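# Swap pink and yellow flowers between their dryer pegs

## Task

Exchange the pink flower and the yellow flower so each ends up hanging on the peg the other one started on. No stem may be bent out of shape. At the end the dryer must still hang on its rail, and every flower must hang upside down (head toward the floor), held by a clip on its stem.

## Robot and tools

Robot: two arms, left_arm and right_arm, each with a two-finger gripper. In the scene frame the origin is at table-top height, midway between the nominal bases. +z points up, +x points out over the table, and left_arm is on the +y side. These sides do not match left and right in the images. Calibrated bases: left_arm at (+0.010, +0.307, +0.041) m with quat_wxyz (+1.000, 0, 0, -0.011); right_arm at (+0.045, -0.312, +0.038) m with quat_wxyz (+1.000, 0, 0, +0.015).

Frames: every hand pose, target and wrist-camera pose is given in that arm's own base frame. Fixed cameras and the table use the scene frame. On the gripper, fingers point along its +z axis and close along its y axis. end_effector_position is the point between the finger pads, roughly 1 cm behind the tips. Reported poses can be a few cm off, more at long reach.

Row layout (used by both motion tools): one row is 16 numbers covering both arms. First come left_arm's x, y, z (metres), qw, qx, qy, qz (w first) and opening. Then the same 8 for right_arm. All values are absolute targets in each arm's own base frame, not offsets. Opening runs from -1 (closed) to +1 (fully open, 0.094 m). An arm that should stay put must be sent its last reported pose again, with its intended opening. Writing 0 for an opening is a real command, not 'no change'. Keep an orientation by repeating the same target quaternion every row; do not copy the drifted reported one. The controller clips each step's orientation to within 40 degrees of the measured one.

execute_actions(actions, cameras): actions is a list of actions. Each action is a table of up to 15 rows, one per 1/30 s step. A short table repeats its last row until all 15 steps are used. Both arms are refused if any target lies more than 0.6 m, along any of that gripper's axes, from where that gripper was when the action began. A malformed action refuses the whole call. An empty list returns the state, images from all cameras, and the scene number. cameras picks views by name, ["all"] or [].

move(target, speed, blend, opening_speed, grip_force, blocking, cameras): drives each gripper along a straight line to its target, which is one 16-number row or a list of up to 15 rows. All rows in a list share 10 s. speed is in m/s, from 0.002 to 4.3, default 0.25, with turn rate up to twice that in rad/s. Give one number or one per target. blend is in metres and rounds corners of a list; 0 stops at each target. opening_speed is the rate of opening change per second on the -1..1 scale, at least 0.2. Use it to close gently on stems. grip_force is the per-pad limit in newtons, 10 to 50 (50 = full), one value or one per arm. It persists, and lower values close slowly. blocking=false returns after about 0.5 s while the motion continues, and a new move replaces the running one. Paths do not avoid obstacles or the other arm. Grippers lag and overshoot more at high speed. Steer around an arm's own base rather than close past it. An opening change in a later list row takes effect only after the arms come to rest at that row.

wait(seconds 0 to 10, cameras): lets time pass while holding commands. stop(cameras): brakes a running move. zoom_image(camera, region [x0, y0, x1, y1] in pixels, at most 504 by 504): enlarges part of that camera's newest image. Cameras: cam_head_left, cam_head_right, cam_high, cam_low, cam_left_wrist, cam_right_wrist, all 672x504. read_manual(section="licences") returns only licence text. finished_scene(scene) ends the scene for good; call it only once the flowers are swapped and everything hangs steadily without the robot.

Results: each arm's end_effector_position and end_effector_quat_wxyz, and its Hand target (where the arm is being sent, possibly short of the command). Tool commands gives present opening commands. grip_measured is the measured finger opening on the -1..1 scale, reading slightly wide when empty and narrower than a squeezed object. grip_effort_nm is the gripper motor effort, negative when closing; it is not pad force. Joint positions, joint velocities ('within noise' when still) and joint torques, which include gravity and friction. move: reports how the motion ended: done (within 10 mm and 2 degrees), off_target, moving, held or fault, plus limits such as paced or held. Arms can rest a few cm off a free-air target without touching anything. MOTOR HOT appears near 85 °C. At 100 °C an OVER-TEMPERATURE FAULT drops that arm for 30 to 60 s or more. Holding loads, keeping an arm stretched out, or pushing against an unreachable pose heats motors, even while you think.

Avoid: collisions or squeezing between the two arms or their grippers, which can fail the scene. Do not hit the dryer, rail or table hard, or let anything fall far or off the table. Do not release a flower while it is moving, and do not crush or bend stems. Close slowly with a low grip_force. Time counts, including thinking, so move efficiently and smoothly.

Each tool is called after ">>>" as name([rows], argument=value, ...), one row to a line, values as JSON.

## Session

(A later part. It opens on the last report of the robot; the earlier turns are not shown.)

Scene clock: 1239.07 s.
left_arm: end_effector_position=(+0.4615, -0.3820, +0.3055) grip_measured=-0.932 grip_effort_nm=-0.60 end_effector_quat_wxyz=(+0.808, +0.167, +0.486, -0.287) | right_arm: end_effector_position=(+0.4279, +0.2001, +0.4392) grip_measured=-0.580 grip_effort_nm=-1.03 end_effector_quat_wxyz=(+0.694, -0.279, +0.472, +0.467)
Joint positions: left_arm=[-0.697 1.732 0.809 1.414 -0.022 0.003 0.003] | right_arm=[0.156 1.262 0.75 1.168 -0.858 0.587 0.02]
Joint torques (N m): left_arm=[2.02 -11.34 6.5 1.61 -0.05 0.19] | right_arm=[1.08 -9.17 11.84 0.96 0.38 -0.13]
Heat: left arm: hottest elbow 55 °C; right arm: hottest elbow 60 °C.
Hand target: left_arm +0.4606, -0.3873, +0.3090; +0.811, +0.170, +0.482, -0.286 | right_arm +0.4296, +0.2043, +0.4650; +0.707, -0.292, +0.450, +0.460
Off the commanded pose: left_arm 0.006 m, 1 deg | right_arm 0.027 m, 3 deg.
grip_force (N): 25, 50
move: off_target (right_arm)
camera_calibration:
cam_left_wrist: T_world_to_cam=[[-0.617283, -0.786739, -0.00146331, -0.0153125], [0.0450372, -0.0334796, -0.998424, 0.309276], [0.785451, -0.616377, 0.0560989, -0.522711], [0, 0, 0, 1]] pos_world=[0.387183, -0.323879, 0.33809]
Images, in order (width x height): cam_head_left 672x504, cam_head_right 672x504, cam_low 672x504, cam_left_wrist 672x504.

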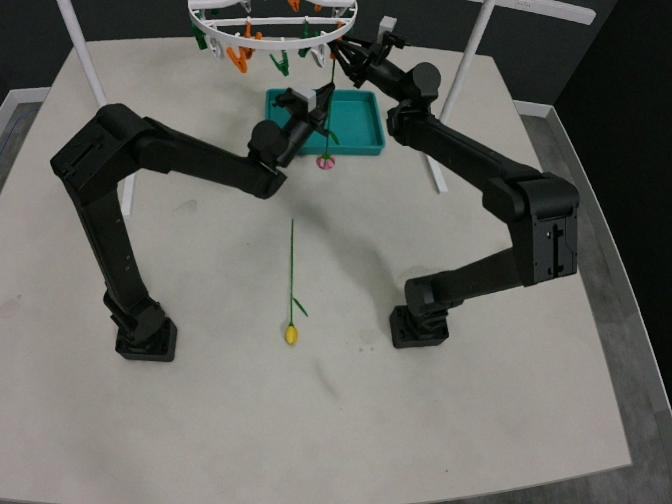

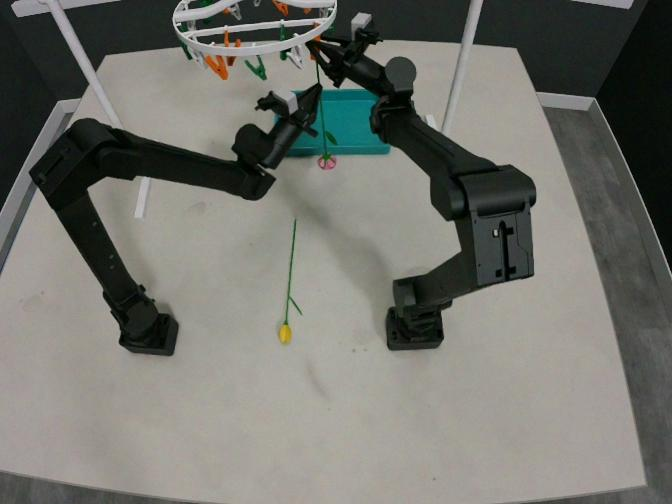

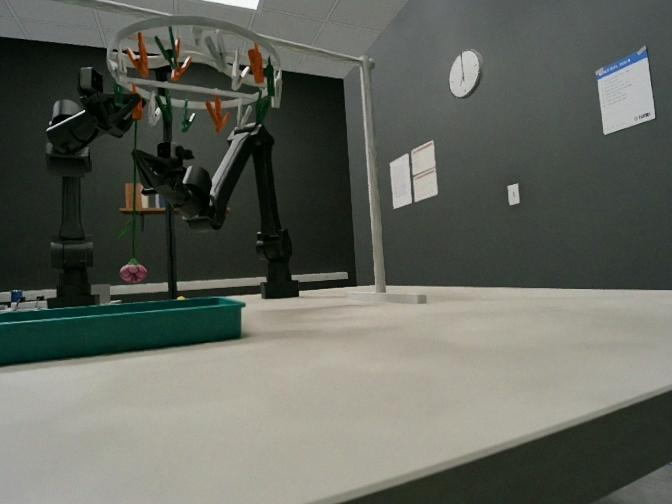

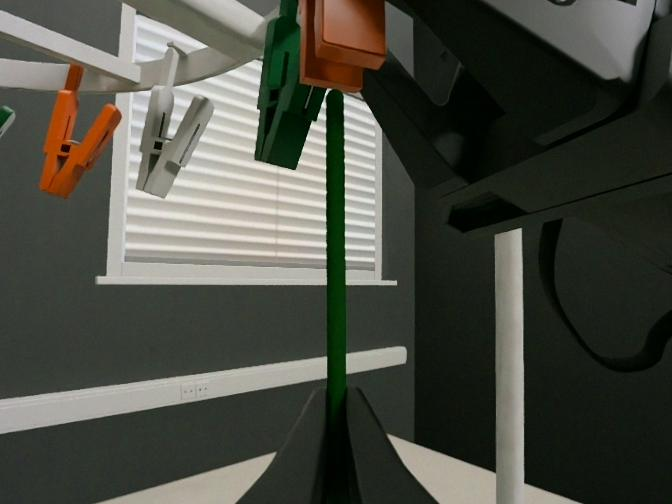

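>>> move([
  [0.4599, -0.3886, 0.268, 0.82094, 0.16356, 0.46446, -0.2891, -1.0, 0.431, 0.205, 0.4655, 0.70733, -0.29263, 0.45062, 0.45934, -0.9],
  [0.4599, -0.3886, 0.332, 0.82094, 0.16356, 0.46446, -0.2891, -1.0, 0.431, 0.205, 0.4655, 0.70733, -0.29263, 0.45062, 0.45934, -0.9],
], speed=[0.08, 0.04], cameras=["cam_left_wrist", "cam_low", "cam_head_left", "cam_head_right"])

>>> zoom_image(camera="cam_left_wrist", region=[270, 0, 430, 140])

>>> zoom_image(camera="cam_low", region=[110, 90, 170, 150])

>>> zoom_image(camera="cam_head_left", region=[300, 40, 360, 100])

>>> zoom_image(camera="cam_head_right", region=[285, 30, 345, 90])

Scene clock: 1272.97 s.
left_arm: end_effector_position=(+0.4603, -0.3819, +0.3076) grip_measured=-0.932 grip_effort_nm=-0.60 end_effector_quat_wxyz=(+0.811, +0.166, +0.483, -0.286) | right_arm: end_effector_position=(+0.4279, +0.2001, +0.4395) grip_measured=-0.580 grip_effort_nm=-1.03 end_effector_quat_wxyz=(+0.694, -0.279, +0.472, +0.467)
Joint positions: left_arm=[-0.699 1.731 0.809 1.42 -0.024 0.006 0.003] | right_arm=[0.156 1.262 0.751 1.168 -0.858 0.586 0.02]
Joint torques (N m): left_arm=[1.9 -12.98 7.98 1.28 -0.06 0.18] | right_arm=[1.2 -8.94 11.81 0.92 0.35 -0.12]
Heat: left arm: hottest elbow 52 °C; right arm: hottest elbow 61 °C.
Hand target: left_arm +0.4591, -0.3880, +0.3320; +0.821, +0.163, +0.464, -0.289 | right_arm +0.4296, +0.2044, +0.4650; +0.707, -0.292, +0.450, +0.459
Off the commanded pose: left_arm 0.025 m, 2 deg | right_arm 0.027 m, 3 deg.
grip_force (N): 25, 50
move: off_target (left_arm, right_arm)
camera_calibration:
cam_left_wrist: T_world_to_cam=[[-0.616079, -0.787679, -0.00286178, -0.0165149], [0.0518635, -0.0369389, -0.997971, 0.306829], [0.785975, -0.614977, 0.0636091, -0.523777], [0, 0, 0, 1]] pos_world=[0.385588, -0.323785, 0.339476]
Images, in order (width x height): cam_head_left 672x504, cam_head_right 672x504, cam_low 672x504, cam_left_wrist 672x504.

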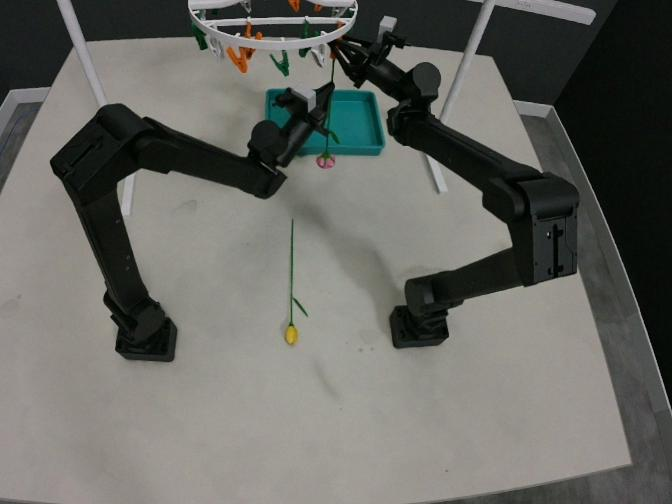

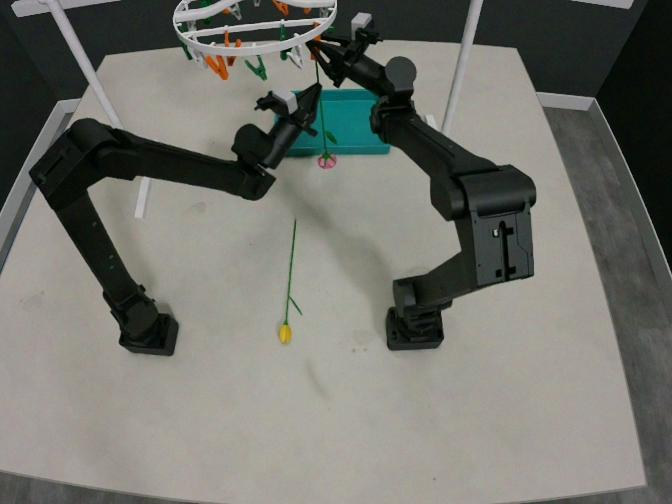

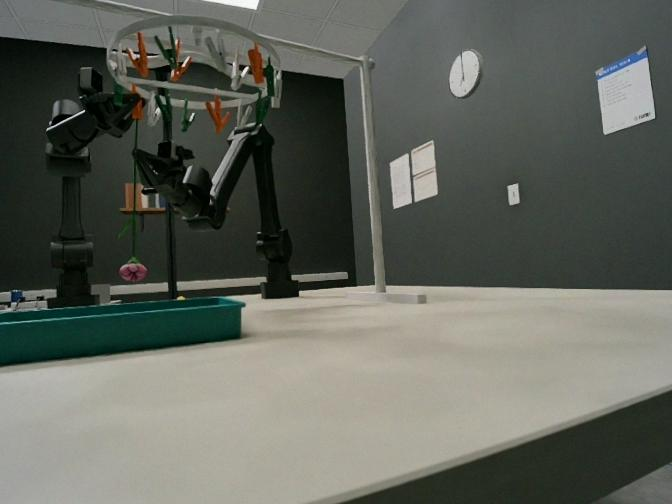

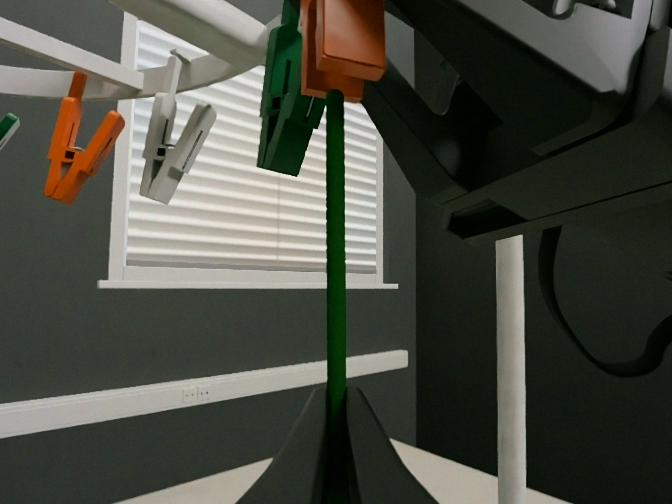

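Scaled by 3.150 from the camera's 672x504 image, which has a finer 960x720 frame.

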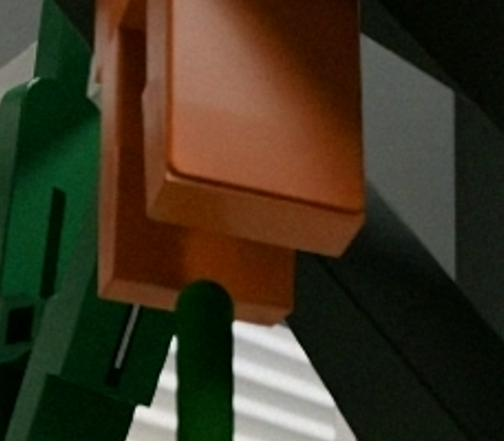

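Scaled by 8.400 from the camera's 672x504 image, which has a finer 960x720 frame.

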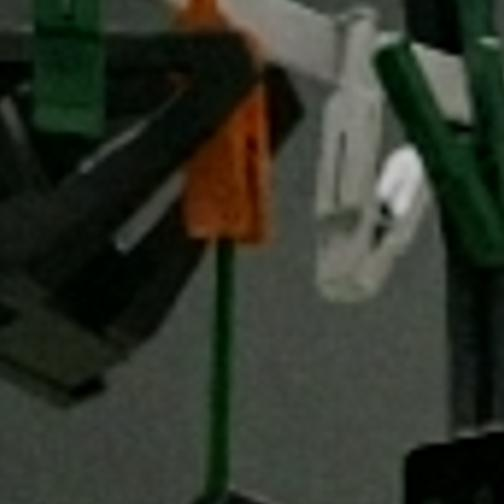

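Scaled by 8.400 from the camera's 672x504 image, which has a finer 960x720 frame.

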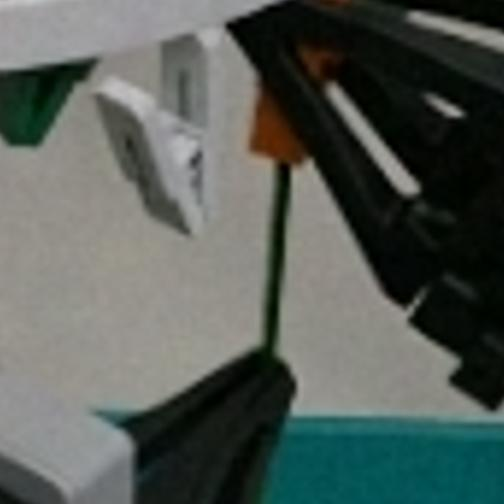

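Scaled by 8.400 from the camera's 672x504 image, which has a finer 960x720 frame.

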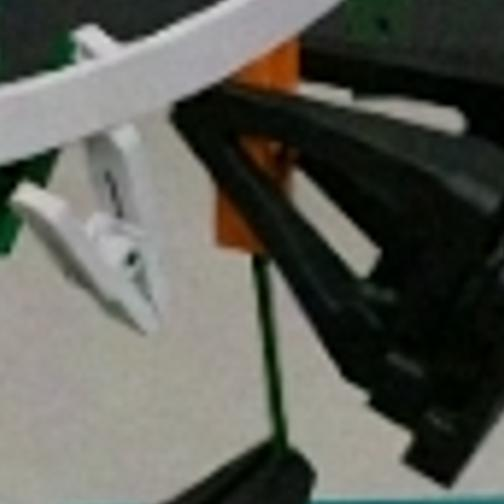

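>>> move(target=[0.4591, -0.388, 0.339, 0.82094, 0.16356, 0.46446, -0.2891, -1.0, 0.431, 0.205, 0.4655, 0.70733, -0.29263, 0.45062, 0.45934, -0.9], speed=0.03, cameras=["cam_left_wrist", "cam_low"])

>>> zoom_image(camera="cam_left_wrist", region=[270, 0, 430, 140])

Scene clock: 1290.03 s.
left_arm: end_effector_position=(+0.4594, -0.3812, +0.3144) grip_measured=-0.932 grip_effort_nm=-0.60 end_effector_quat_wxyz=(+0.810, +0.167, +0.483, -0.286) | right_arm: end_effector_position=(+0.4282, +0.2000, +0.4406) grip_measured=-0.580 grip_effort_nm=-1.03 end_effector_quat_wxyz=(+0.695, -0.279, +0.471, +0.467)
Joint positions: left_arm=[-0.699 1.711 0.809 1.4 -0.024 0.006 0.003] | right_arm=[0.156 1.262 0.753 1.168 -0.857 0.586 0.02]
Joint torques (N m): left_arm=[1.85 -12.75 8.18 1.36 -0.06 0.17] | right_arm=[1.38 -8.94 11.7 0.94 0.32 -0.12]
Heat: left arm: hottest elbow 53 °C; right arm: hottest elbow 62 °C.
Hand target: left_arm +0.4582, -0.3873, +0.3390; +0.821, +0.163, +0.464, -0.289 | right_arm +0.4297, +0.2044, +0.4650; +0.707, -0.292, +0.451, +0.460
Off the commanded pose: left_arm 0.026 m, 3 deg | right_arm 0.026 m, 3 deg.
grip_force (N): 25, 50
move: off_target (left_arm, right_arm)
camera_calibration:
cam_left_wrist: T_world_to_cam=[[-0.61603, -0.787717, -0.00288089, -0.0164612], [0.0513243, -0.0364879, -0.998015, 0.314052], [0.786049, -0.614956, 0.0629067, -0.522928], [0, 0, 0, 1]] pos_world=[0.384788, -0.323085, 0.346277]
Images, in order (width x height): cam_low 672x504, cam_left_wrist 672x504.

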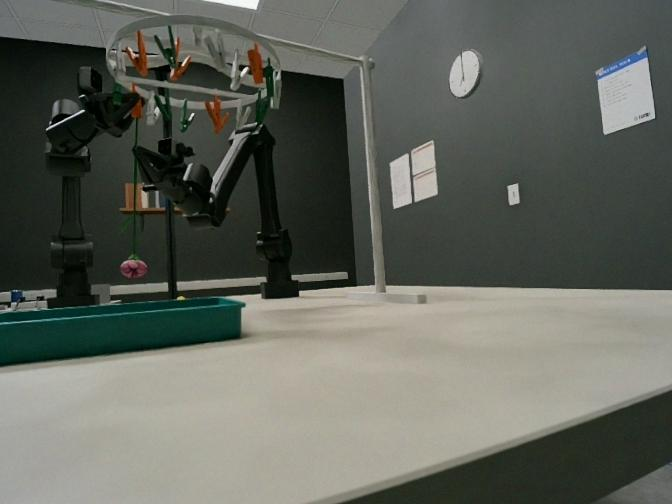

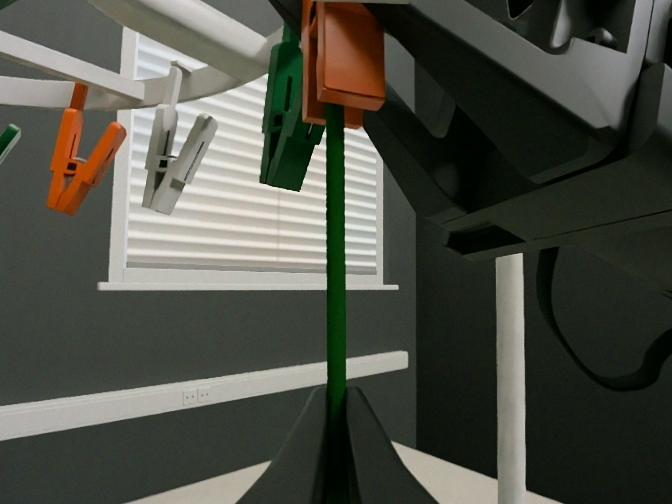

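Scaled by 3.150 from the camera's 672x504 image, which has a finer 960x720 frame.

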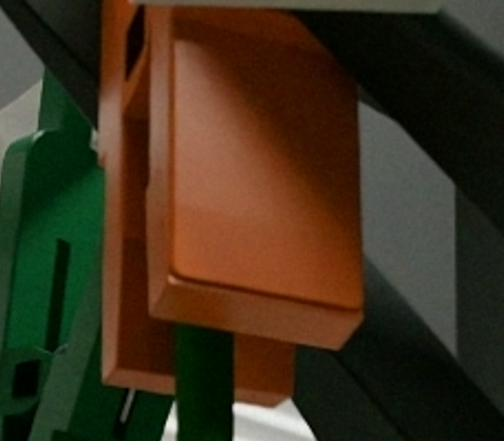

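>>> move(target=[0.4591, -0.388, 0.343, 0.82094, 0.16356, 0.46446, -0.2891, -1.0, 0.431, 0.205, 0.4655, 0.70733, -0.29263, 0.45062, 0.45934, -0.9], speed=0.03, cameras=["cam_left_wrist", "cam_low", "cam_head_left"])

>>> zoom_image(camera="cam_left_wrist", region=[270, 0, 430, 140])

>>> zoom_image(camera="cam_low", region=[90, 80, 190, 290])

Scene clock: 1295.80 s.
left_arm: end_effector_position=(+0.4593, -0.3811, +0.3165) grip_measured=-0.932 grip_effort_nm=-0.60 end_effector_quat_wxyz=(+0.810, +0.167, +0.485, -0.286) | right_arm: end_effector_position=(+0.4282, +0.2000, +0.4406) grip_measured=-0.580 grip_effort_nm=-1.03 end_effector_quat_wxyz=(+0.695, -0.279, +0.471, +0.467)
Joint positions: left_arm=[-0.699 1.704 0.809 1.389 -0.025 0.006 0.003] | right_arm=[0.156 1.262 0.753 1.168 -0.857 0.586 0.02]
Joint torques (N m): left_arm=[1.85 -12.86 8.4 1.26 -0.05 0.17] | right_arm=[1.2 -9.29 11.63 0.9 0.31 -0.13]
Heat: left arm: hottest elbow 53 °C; right arm: hottest elbow 61 °C.
Hand target: left_arm +0.4582, -0.3872, +0.3429; +0.821, +0.163, +0.464, -0.289 | right_arm +0.4297, +0.2044, +0.4650; +0.707, -0.292, +0.451, +0.460
Off the commanded pose: left_arm 0.027 m, 3 deg | right_arm 0.026 m, 3 deg.
grip_force (N): 25, 50
move: off_target (left_arm, right_arm)
camera_calibration:
cam_left_wrist: T_world_to_cam=[[-0.615834, -0.787871, -0.00280271, -0.0165286], [0.048844, -0.0346276, -0.998206, 0.318078], [0.786361, -0.614866, 0.0598076, -0.522026], [0, 0, 0, 1]] pos_world=[0.384785, -0.322984, 0.348682]
Images, in order (width x height): cam_head_left 672x504, cam_low 672x504, cam_left_wrist 672x504.

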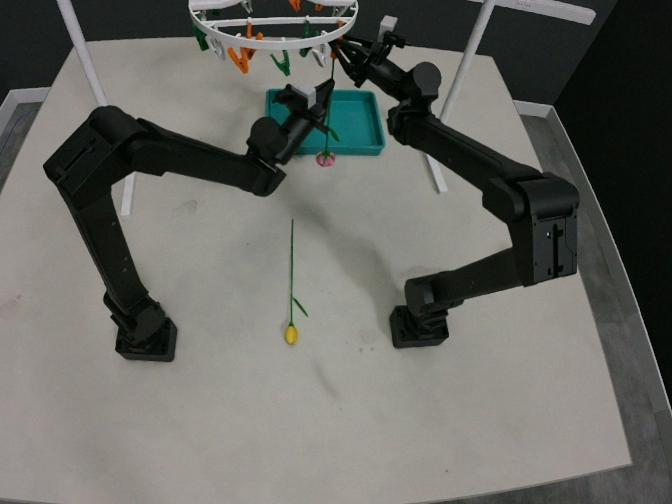

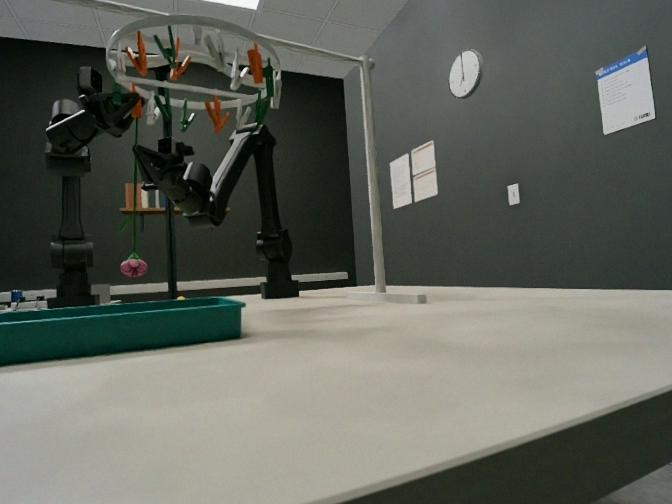

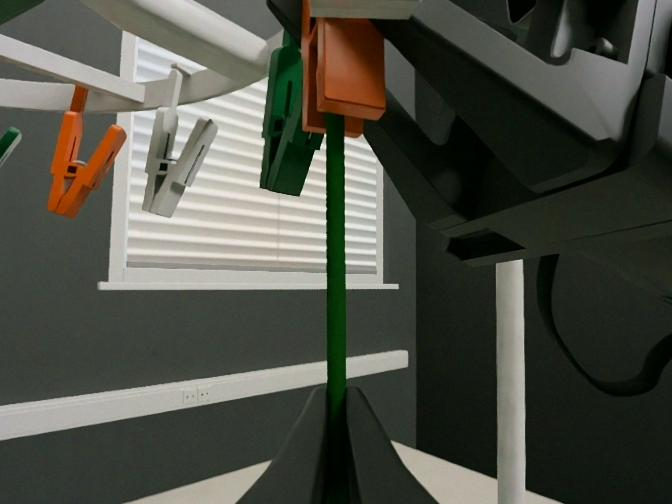

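Scaled by 3.150 from the camera's 672x504 image, which has a finer 960x720 frame.

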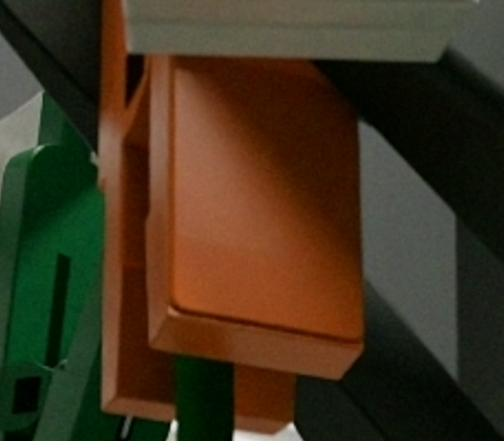

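Scaled by 2.400 from the camera's 672x504 image, which has a finer 960x720 frame.

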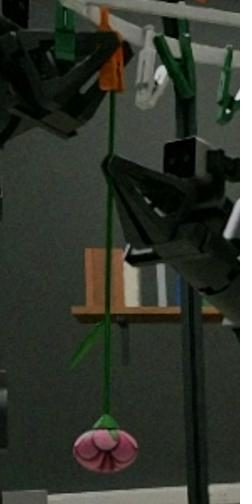

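>>> move(target=[0.4591, -0.388, 0.343, 0.82094, 0.16356, 0.46446, -0.2891, -1.0, 0.431, 0.205, 0.4655, 0.70733, -0.29263, 0.45062, 0.45934, 0.0], speed=0.03, opening_speed=0.5, cameras=["cam_left_wrist", "cam_right_wrist", "cam_low"])

>>> zoom_image(camera="cam_left_wrist", region=[270, 0, 430, 140])

>>> zoom_image(camera="cam_right_wrist", region=[180, 250, 500, 504])

Scene clock: 1301.60 s.
left_arm: end_effector_position=(+0.4592, -0.3810, +0.3168) grip_measured=-0.932 grip_effort_nm=-0.60 end_effector_quat_wxyz=(+0.810, +0.167, +0.485, -0.286) | right_arm: end_effector_position=(+0.4283, +0.2000, +0.4404) grip_measured=-0.002 grip_effort_nm=0.07 end_effector_quat_wxyz=(+0.695, -0.279, +0.471, +0.466)
Joint positions: left_arm=[-0.699 1.703 0.809 1.389 -0.025 0.006 0.003] | right_arm=[0.156 1.262 0.753 1.167 -0.857 0.585 0.047]
Joint torques (N m): left_arm=[1.9 -12.81 8.4 1.32 -0.05 0.17] | right_arm=[1.32 -8.94 11.64 0.96 0.32 -0.12]
Heat: left arm: hottest elbow 53 °C; right arm: hottest elbow 60 °C.
Hand target: left_arm +0.4582, -0.3872, +0.3429; +0.821, +0.163, +0.464, -0.289 | right_arm +0.4297, +0.2044, +0.4650; +0.707, -0.292, +0.451, +0.460
Off the commanded pose: left_arm 0.027 m, 3 deg | right_arm 0.026 m, 3 deg.
grip_force (N): 25, 50
move: off_target (left_arm, right_arm)
camera_calibration:
cam_left_wrist: T_world_to_cam=[[-0.615835, -0.78787, -0.00276775, -0.0166009], [0.0491361, -0.0349004, -0.998182, 0.318173], [0.786342, -0.614851, 0.0602057, -0.522092], [0, 0, 0, 1]] pos_world=[0.384686, -0.322984, 0.348982]
cam_right_wrist: T_world_to_cam=[[0.912059, -0.407899, -0.0420354, -0.291567], [-0.044965, 0.00240744, -0.998986, 0.499045], [0.407587, 0.913024, -0.0161455, -0.261243], [0, 0, 0, 1]] pos_world=[0.394845, 0.11839, 0.482064]
Images, in order (width x height): cam_low 672x504, cam_left_wrist 672x504, cam_right_wrist 672x504.

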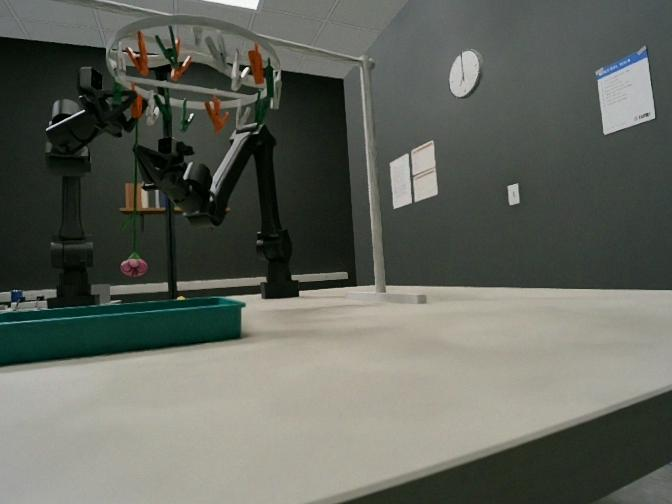

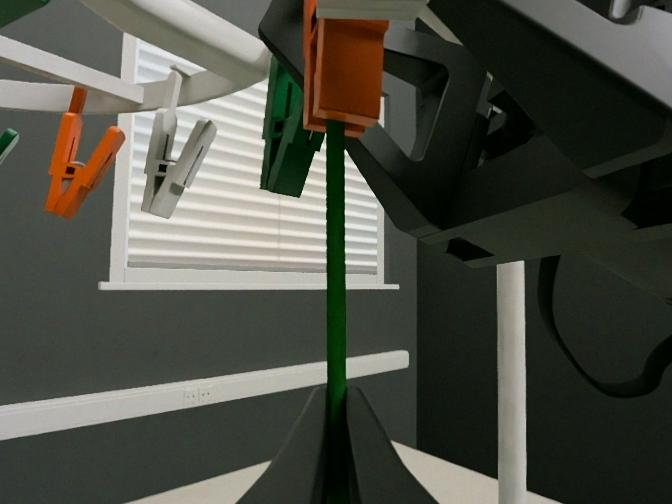

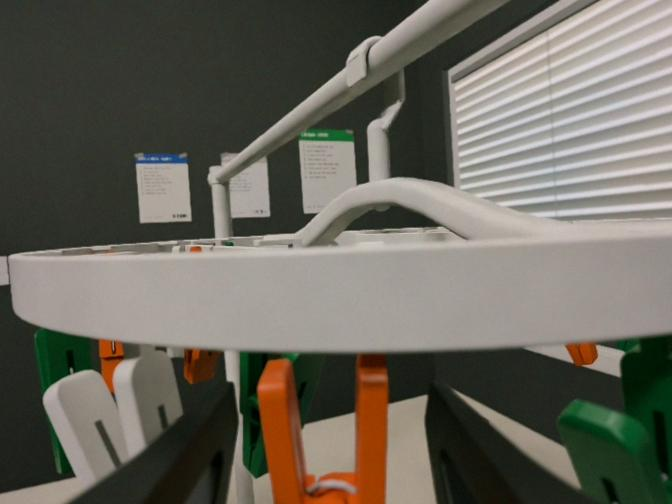

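Scaled by 3.150 from the camera's 672x504 image, which has a finer 960x720 frame.

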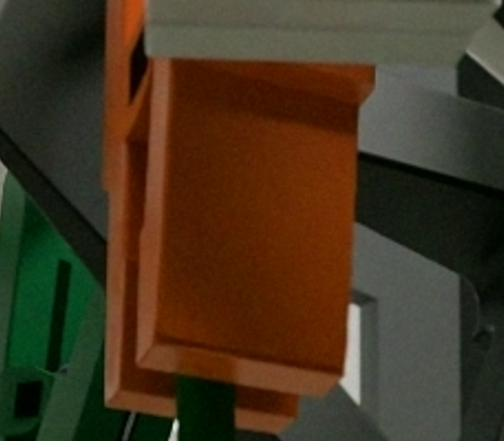

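Scaled by 1.575 from the camera's 672x504 image, which has a finer 960x720 frame.

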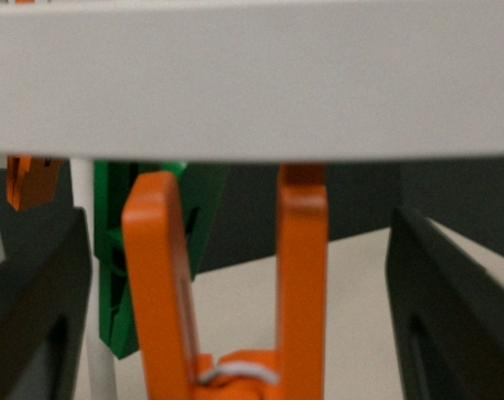

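>>> move([
  [0.4591, -0.388, 0.343, 0.82094, 0.16356, 0.46446, -0.2891, -0.4, 0.431, 0.205, 0.4655, 0.70733, -0.29263, 0.45062, 0.45934, 0.0],
  [0.4575, -0.387, 0.285, 0.81061, 0.16983, 0.48226, -0.28546, -0.4, 0.405, 0.147, 0.4355, 0.70733, -0.29263, 0.45062, 0.45934, 0.0],
  [0.375, -0.325, 0.275, 0.81061, 0.16983, 0.48226, -0.28546, -0.4, 0.34, 0.125, 0.395, 0.70733, -0.29263, 0.45062, 0.45934, 0.0],
  [0.31, -0.325, 0.18, 0.33682, 0.16318, 0.92542, -0.05939, -0.4, 0.33, 0.12, 0.39, 0.70733, -0.29263, 0.45062, 0.45934, 0.0],
  [0.29, -0.318, 0.075, 0.01745, 0.0, 0.99985, 0.0, -0.4, 0.33, 0.12, 0.39, 0.70733, -0.29263, 0.45062, 0.45934, 0.0],
], speed=[0.1, 0.1, 0.2, 0.25, 0.25], blend=[0, 0.01, 0.02, 0.04, 0], opening_speed=0.8, cameras=["cam_left_wrist", "cam_right_wrist", "cam_low", "cam_head_left"])

>>> zoom_image(camera="cam_low", region=[90, 60, 290, 290])

Scene clock: 1327.10 s.
left_arm: end_effector_position=(+0.2756, -0.3064, +0.0646) grip_measured=-0.402 grip_effort_nm=0.05 end_effector_quat_wxyz=(+0.011, +0.010, +1.000, +0.010) | right_arm: end_effector_position=(+0.3337, +0.1234, +0.3922) grip_measured=-0.001 grip_effort_nm=0.08 end_effector_quat_wxyz=(+0.707, -0.293, +0.460, +0.450)
Joint positions: left_arm=[-0.849 1.559 1.016 -1.028 -0.029 -0.829 0.028] | right_arm=[-0.076 1.13 0.457 1.569 -1.026 0.819 0.047]
Joint torques (N m): left_arm=[3.14 -9.35 10.06 0.02 0.08 -0.07] | right_arm=[-0.32 -4.78 5.87 1.33 0.37 0.19]
Heat: left arm: hottest elbow 54 °C; right arm: hottest elbow 57 °C.
Hand target: left_arm +0.2896, -0.3174, +0.0752; +0.018, +0.000, +1.000, +0.000 | right_arm +0.3301, +0.1206, +0.3903; +0.706, -0.289, +0.463, +0.451
Off the commanded pose: left_arm 0.021 m, 2 deg | right_arm 0.005 m, 2 deg.
joint sent to its limit (right arm) — joint 4 (wrist pitch), upper limit. The joint targets still meet the commanded pose.
grip_force (N): 25, 50
move: off_target (left_arm)
camera_calibration:
cam_left_wrist: T_world_to_cam=[[-0.0336182, -0.999112, -0.0254063, -0.295328], [-0.915453, 0.0205835, 0.401897, 0.27045], [-0.401018, 0.0367694, -0.915332, 0.27324], [0, 0, 0, 1]] pos_world=[0.34723, -0.31068, 0.133909]
cam_right_wrist: T_world_to_cam=[[0.906348, -0.422411, 0.0100853, -0.255343], [0.0041845, -0.0148942, -0.99988, 0.432875], [0.42251, 0.906282, -0.0117318, -0.159317], [0, 0, 0, 1]] pos_world=[0.296932, 0.042974, 0.433529]
Images, in order (width x height): cam_head_left 672x504, cam_low 672x504, cam_left_wrist 672x504, cam_right_wrist 672x504.

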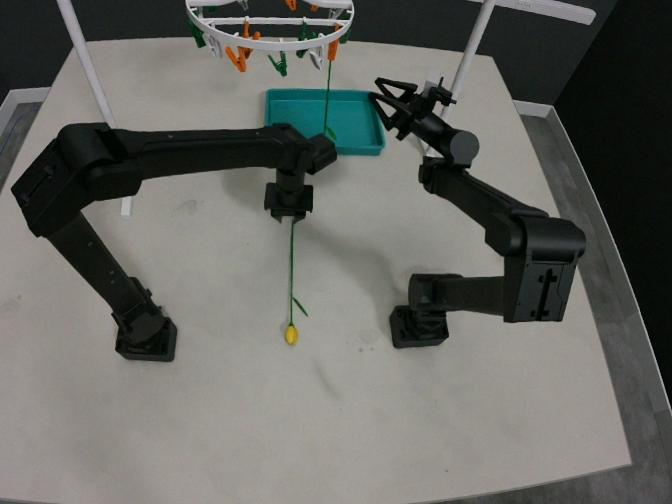

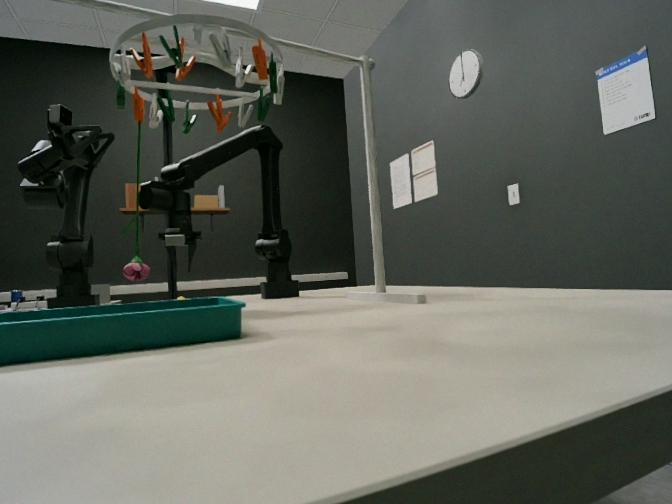

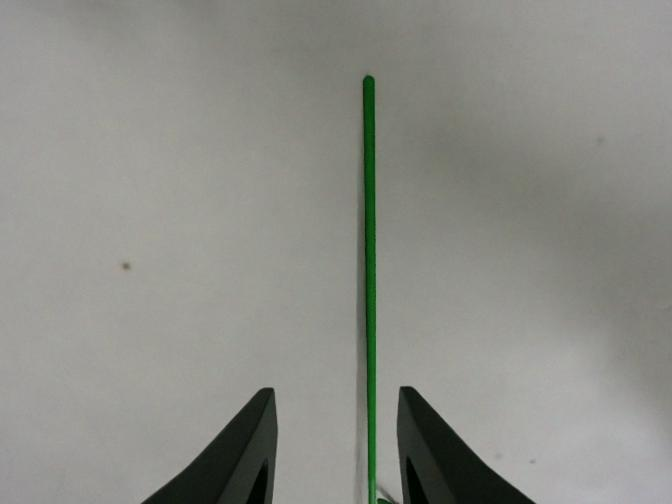

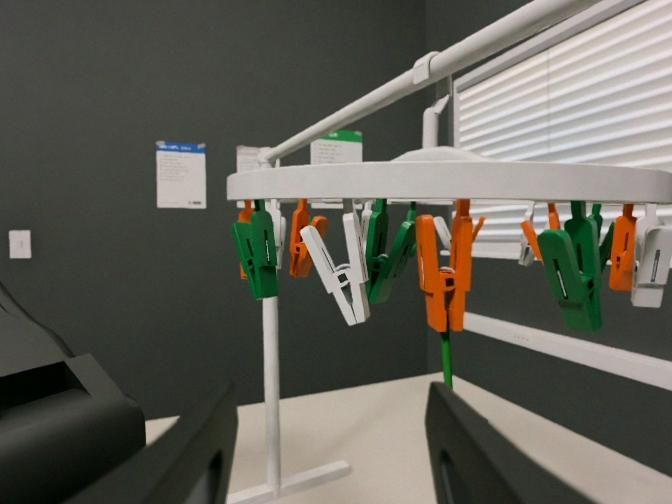

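Scaled by 2.191 from the camera's 672x504 image, which has a finer 960x720 frame.

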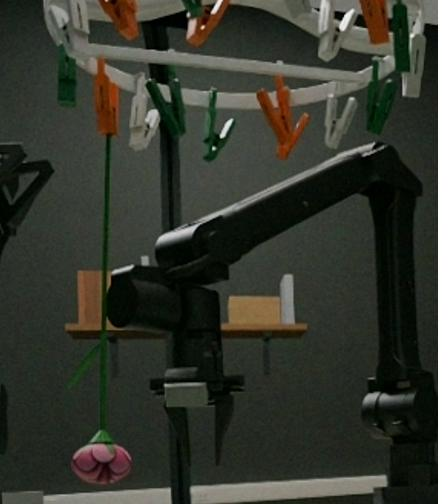

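>>> move([
  [0.2815, -0.3195, 0.0, -0.00436, 0.0, 0.99999, 0.0, -0.4, 0.33, 0.12, 0.39, 0.70733, -0.29263, 0.45062, 0.45934, 0.0],
  [0.2815, -0.3195, -0.0405, -0.00436, 0.0, 0.99999, 0.0, -0.4, 0.33, 0.12, 0.39, 0.70733, -0.29263, 0.45062, 0.45934, 0.0],
  [0.2815, -0.3195, -0.0405, -0.00436, 0.0, 0.99999, 0.0, -1.0, 0.33, 0.12, 0.39, 0.70733, -0.29263, 0.45062, 0.45934, 0.0],
], speed=[0.15, 0.06, 0.05], opening_speed=1.0, cameras=["cam_left_wrist"])

Scene clock: 1342.00 s.
left_arm: end_effector_position=(+0.2798, -0.3198, -0.0334) grip_measured=-0.928 grip_effort_nm=-0.53 end_effector_quat_wxyz=(-0.002, +0.007, +1.000, +0.000) | right_arm: end_effector_position=(+0.3337, +0.1234, +0.3922) grip_measured=-0.001 grip_effort_nm=0.08 end_effector_quat_wxyz=(+0.707, -0.293, +0.460, +0.450)
Joint positions: left_arm=[-0.849 1.762 0.959 -0.771 0.004 -0.835 0.003] | right_arm=[-0.076 1.13 0.457 1.569 -1.026 0.819 0.047]
Joint torques (N m): left_arm=[2.9 -10.29 5.49 1.02 0.09 -0.06] | right_arm=[-0.21 -4.84 5.94 1.37 0.39 0.2]
Heat: left arm: hottest elbow 55 °C; right arm: hottest elbow 54 °C.
Hand target: left_arm +0.2814, -0.3195, -0.0404; -0.004, +0.000, +1.000, +0.000 | right_arm +0.3301, +0.1206, +0.3903; +0.706, -0.289, +0.463, +0.451
Off the commanded pose: left_arm 0.007 m, 1 deg | right_arm 0.005 m, 2 deg.
joint sent to its limit (right arm) — joint 4 (wrist pitch), upper limit. The joint targets still meet the commanded pose.
grip_force (N): 25, 50
move: done
camera_calibration:
cam_left_wrist: T_world_to_cam=[[-0.0282299, -0.99959, -0.00485254, -0.311971], [-0.904675, 0.023484, 0.425454, 0.312656], [-0.425165, 0.0164005, -0.904967, 0.186375], [0, 0, 0, 1]] pos_world=[0.353286, -0.322242, 0.0341288]
Images, in order (width x height): cam_left_wrist 672x504.

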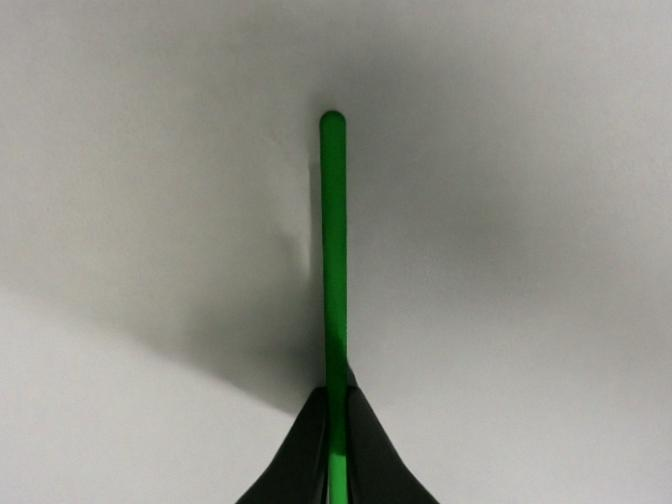

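>>> move([
  [0.28, -0.31, 0.13, -0.00436, 0.0, 0.99999, 0.0, -1.0, 0.33, 0.12, 0.39, 0.70733, -0.29263, 0.45062, 0.45934, 0.0],
  [0.24, -0.16, 0.24, 0.53898, 0.28016, 0.76975, -0.19617, -1.0, 0.33, 0.13, 0.40, 0.70733, -0.29263, 0.45062, 0.45934, 0.0],
  [0.30, -0.03, 0.29, 0.59419, 0.39482, 0.56386, -0.41606, -1.0, 0.25, 0.25, 0.42, 0.76534, -0.10928, 0.61976, 0.13495, 0.0],
  [0.37, -0.06, 0.29, 0.59419, 0.39482, 0.56386, -0.41606, -1.0, 0.3285, 0.4107, 0.4429, 0.76495, 0.07779, 0.63806, -0.04076, 0.0],
], speed=0.25, blend=[0.03, 0.04, 0.04, 0], cameras=["cam_left_wrist", "cam_right_wrist", "cam_head_left"])

>>> zoom_image(camera="cam_right_wrist", region=[180, 130, 500, 450])

Scene clock: 1361.10 s.
left_arm: end_effector_position=(+0.3558, -0.0606, +0.2711) grip_measured=-0.930 grip_effort_nm=-0.60 end_effector_quat_wxyz=(+0.563, +0.390, +0.590, -0.428) | right_arm: end_effector_position=(+0.3259, +0.4003, +0.4270) grip_measured=-0.001 grip_effort_nm=0.08 end_effector_quat_wxyz=(+0.761, +0.067, +0.644, -0.049)
Joint positions: left_arm=[0.336 1.133 0.61 -0.055 1.57 0.511 0.003] | right_arm=[1.222 1.486 1.04 1.187 1.328 -0.687 0.047]
Joint torques (N m): left_arm=[1.9 -4.25 11.32 2.07 0.48 0.16] | right_arm=[0.73 -11.52 11.81 1.48 -0.53 -0.11]
Heat: left arm: hottest elbow 53 °C; right arm: hottest elbow 52 °C.
Hand target: left_arm +0.3685, -0.0595, +0.2899; +0.575, +0.413, +0.574, -0.413 | right_arm +0.3279, +0.4098, +0.4425; +0.764, +0.077, +0.639, -0.040
Off the commanded pose: left_arm 0.024 m, 5 deg | right_arm 0.019 m, 2 deg.
joint sent to its limit (left arm) — joint 5 (wrist yaw), upper limit. The joint targets are off in orientation, not in position.
grip_force (N): 25, 50
move: off_target (left_arm, right_arm)
camera_calibration:
cam_left_wrist: T_world_to_cam=[[-0.940896, -0.334642, 0.0522503, 0.300237], [-0.185895, 0.381276, -0.905578, 0.372558], [0.283123, -0.861768, -0.420949, 0.0535933], [0, 0, 0, 1]] pos_world=[0.336575, 0.00460954, 0.344253]
cam_right_wrist: T_world_to_cam=[[-0.156846, -0.987195, -0.029073, 0.457602], [-0.254298, 0.0688127, -0.964675, 0.507555], [0.954323, -0.143912, -0.261834, -0.0527617], [0, 0, 0, 1]] pos_world=[0.251195, 0.409223, 0.489115]
Images, in order (width x height): cam_head_left 672x504, cam_left_wrist 672x504, cam_right_wrist 672x504.

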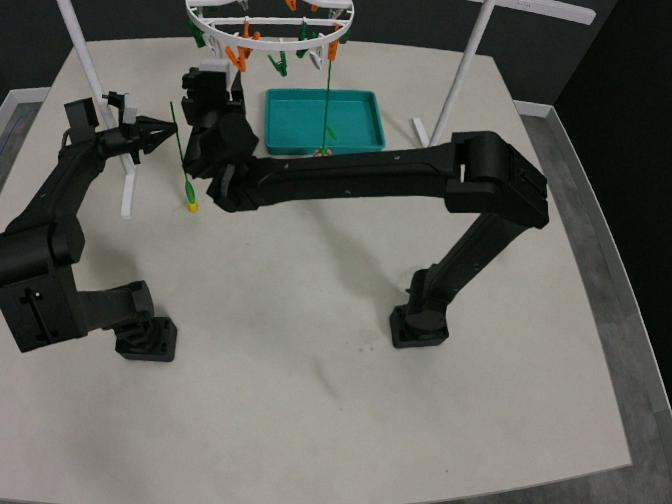

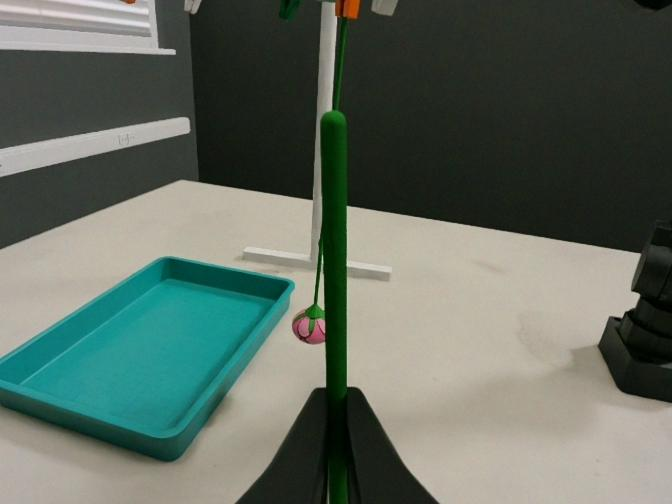

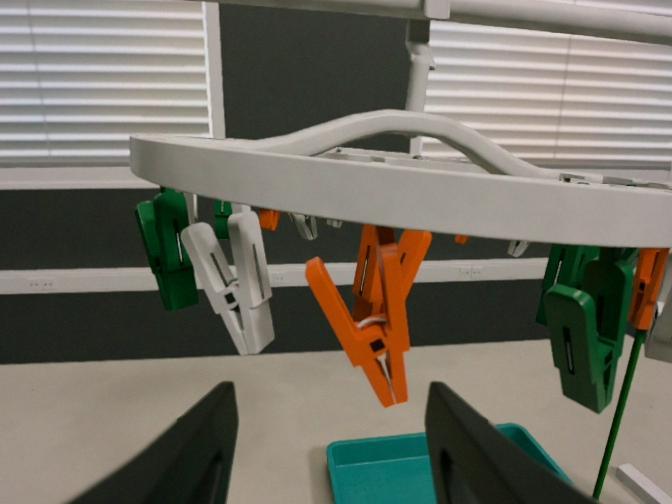

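Scaled by 1.575 from the camera's 672x504 image, which has a finer 960x720 frame.

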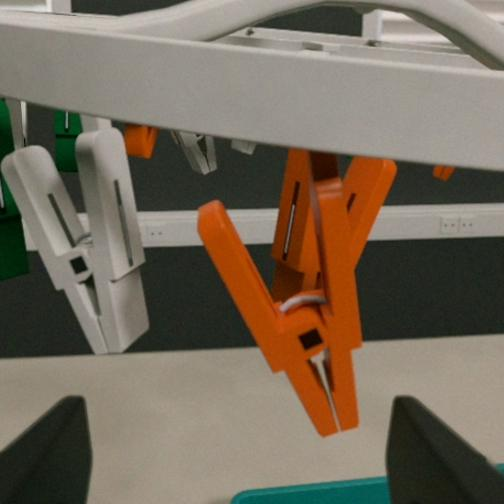

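>>> move([
  [0.37, -0.06, 0.29, 0.59419, 0.39482, 0.56386, -0.41606, -1.0, 0.388, 0.3835, 0.471, 0.76495, 0.07779, 0.63806, -0.04076, 0.0],
  [0.37, -0.06, 0.29, 0.59419, 0.39482, 0.56386, -0.41606, -1.0, 0.388, 0.3835, 0.471, 0.76495, 0.07779, 0.63806, -0.04076, 0.0],
], speed=0.08, cameras=["cam_right_wrist"])

>>> zoom_image(camera="cam_right_wrist", region=[180, 230, 500, 504])

Scene clock: 1376.00 s.
left_arm: end_effector_position=(+0.3558, -0.0606, +0.2711) grip_measured=-0.930 grip_effort_nm=-0.60 end_effector_quat_wxyz=(+0.563, +0.390, +0.590, -0.428) | right_arm: end_effector_position=(+0.3832, +0.3834, +0.4404) grip_measured=-0.001 grip_effort_nm=0.08 end_effector_quat_wxyz=(+0.758, +0.051, +0.647, -0.062)
Joint positions: left_arm=[0.336 1.133 0.61 -0.055 1.57 0.511 0.003] | right_arm=[1.092 1.439 1.077 0.833 1.216 -0.449 0.047]
Joint torques (N m): left_arm=[1.85 -4.31 11.32 2.06 0.47 0.16] | right_arm=[-0.03 -13.92 12.63 1.01 -0.33 0.19]
Heat: left arm: hottest elbow 54 °C; right arm: hottest elbow 52 °C.
Hand target: left_arm +0.3685, -0.0595, +0.2899; +0.575, +0.413, +0.574, -0.413 | right_arm +0.3868, +0.3821, +0.4705; +0.766, +0.078, +0.637, -0.041
Off the commanded pose: left_arm 0.024 m, 5 deg | right_arm 0.031 m, 4 deg.
joint sent to its limit (left arm) — joint 5 (wrist yaw), upper limit. The joint targets are off in orientation, not in position.
grip_force (N): 25, 50
move: off_target (left_arm, right_arm)
camera_calibration:
cam_right_wrist: T_world_to_cam=[[-0.155494, -0.987756, 0.0126497, 0.431613], [-0.265636, 0.0294762, -0.963623, 0.555163], [0.951451, -0.153198, -0.266967, -0.0994415], [0, 0, 0, 1]] pos_world=[0.309198, 0.39473, 0.50296]
Images, in order (width x height): cam_right_wrist 672x504.

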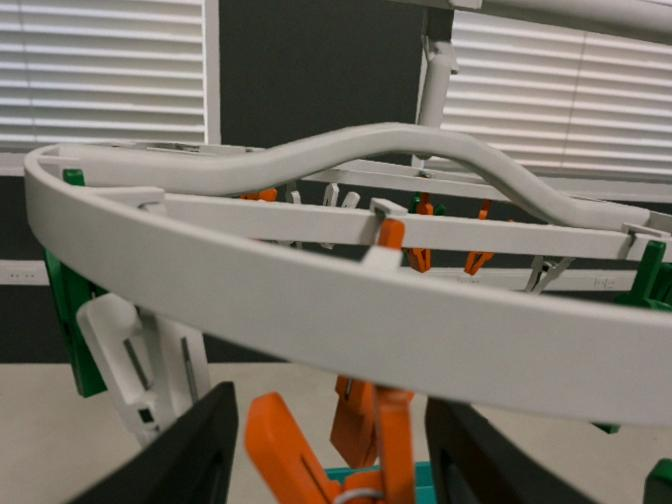

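Scaled by 1.575 from the camera's 672x504 image, which has a finer 960x720 frame.

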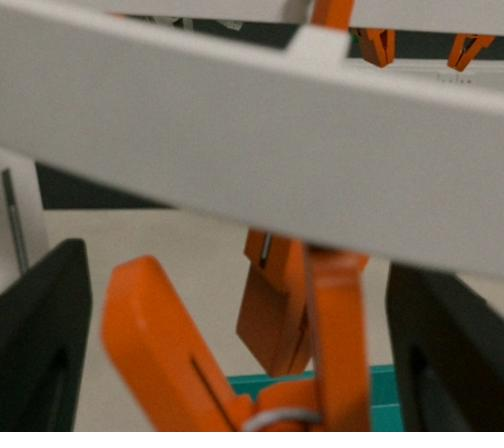

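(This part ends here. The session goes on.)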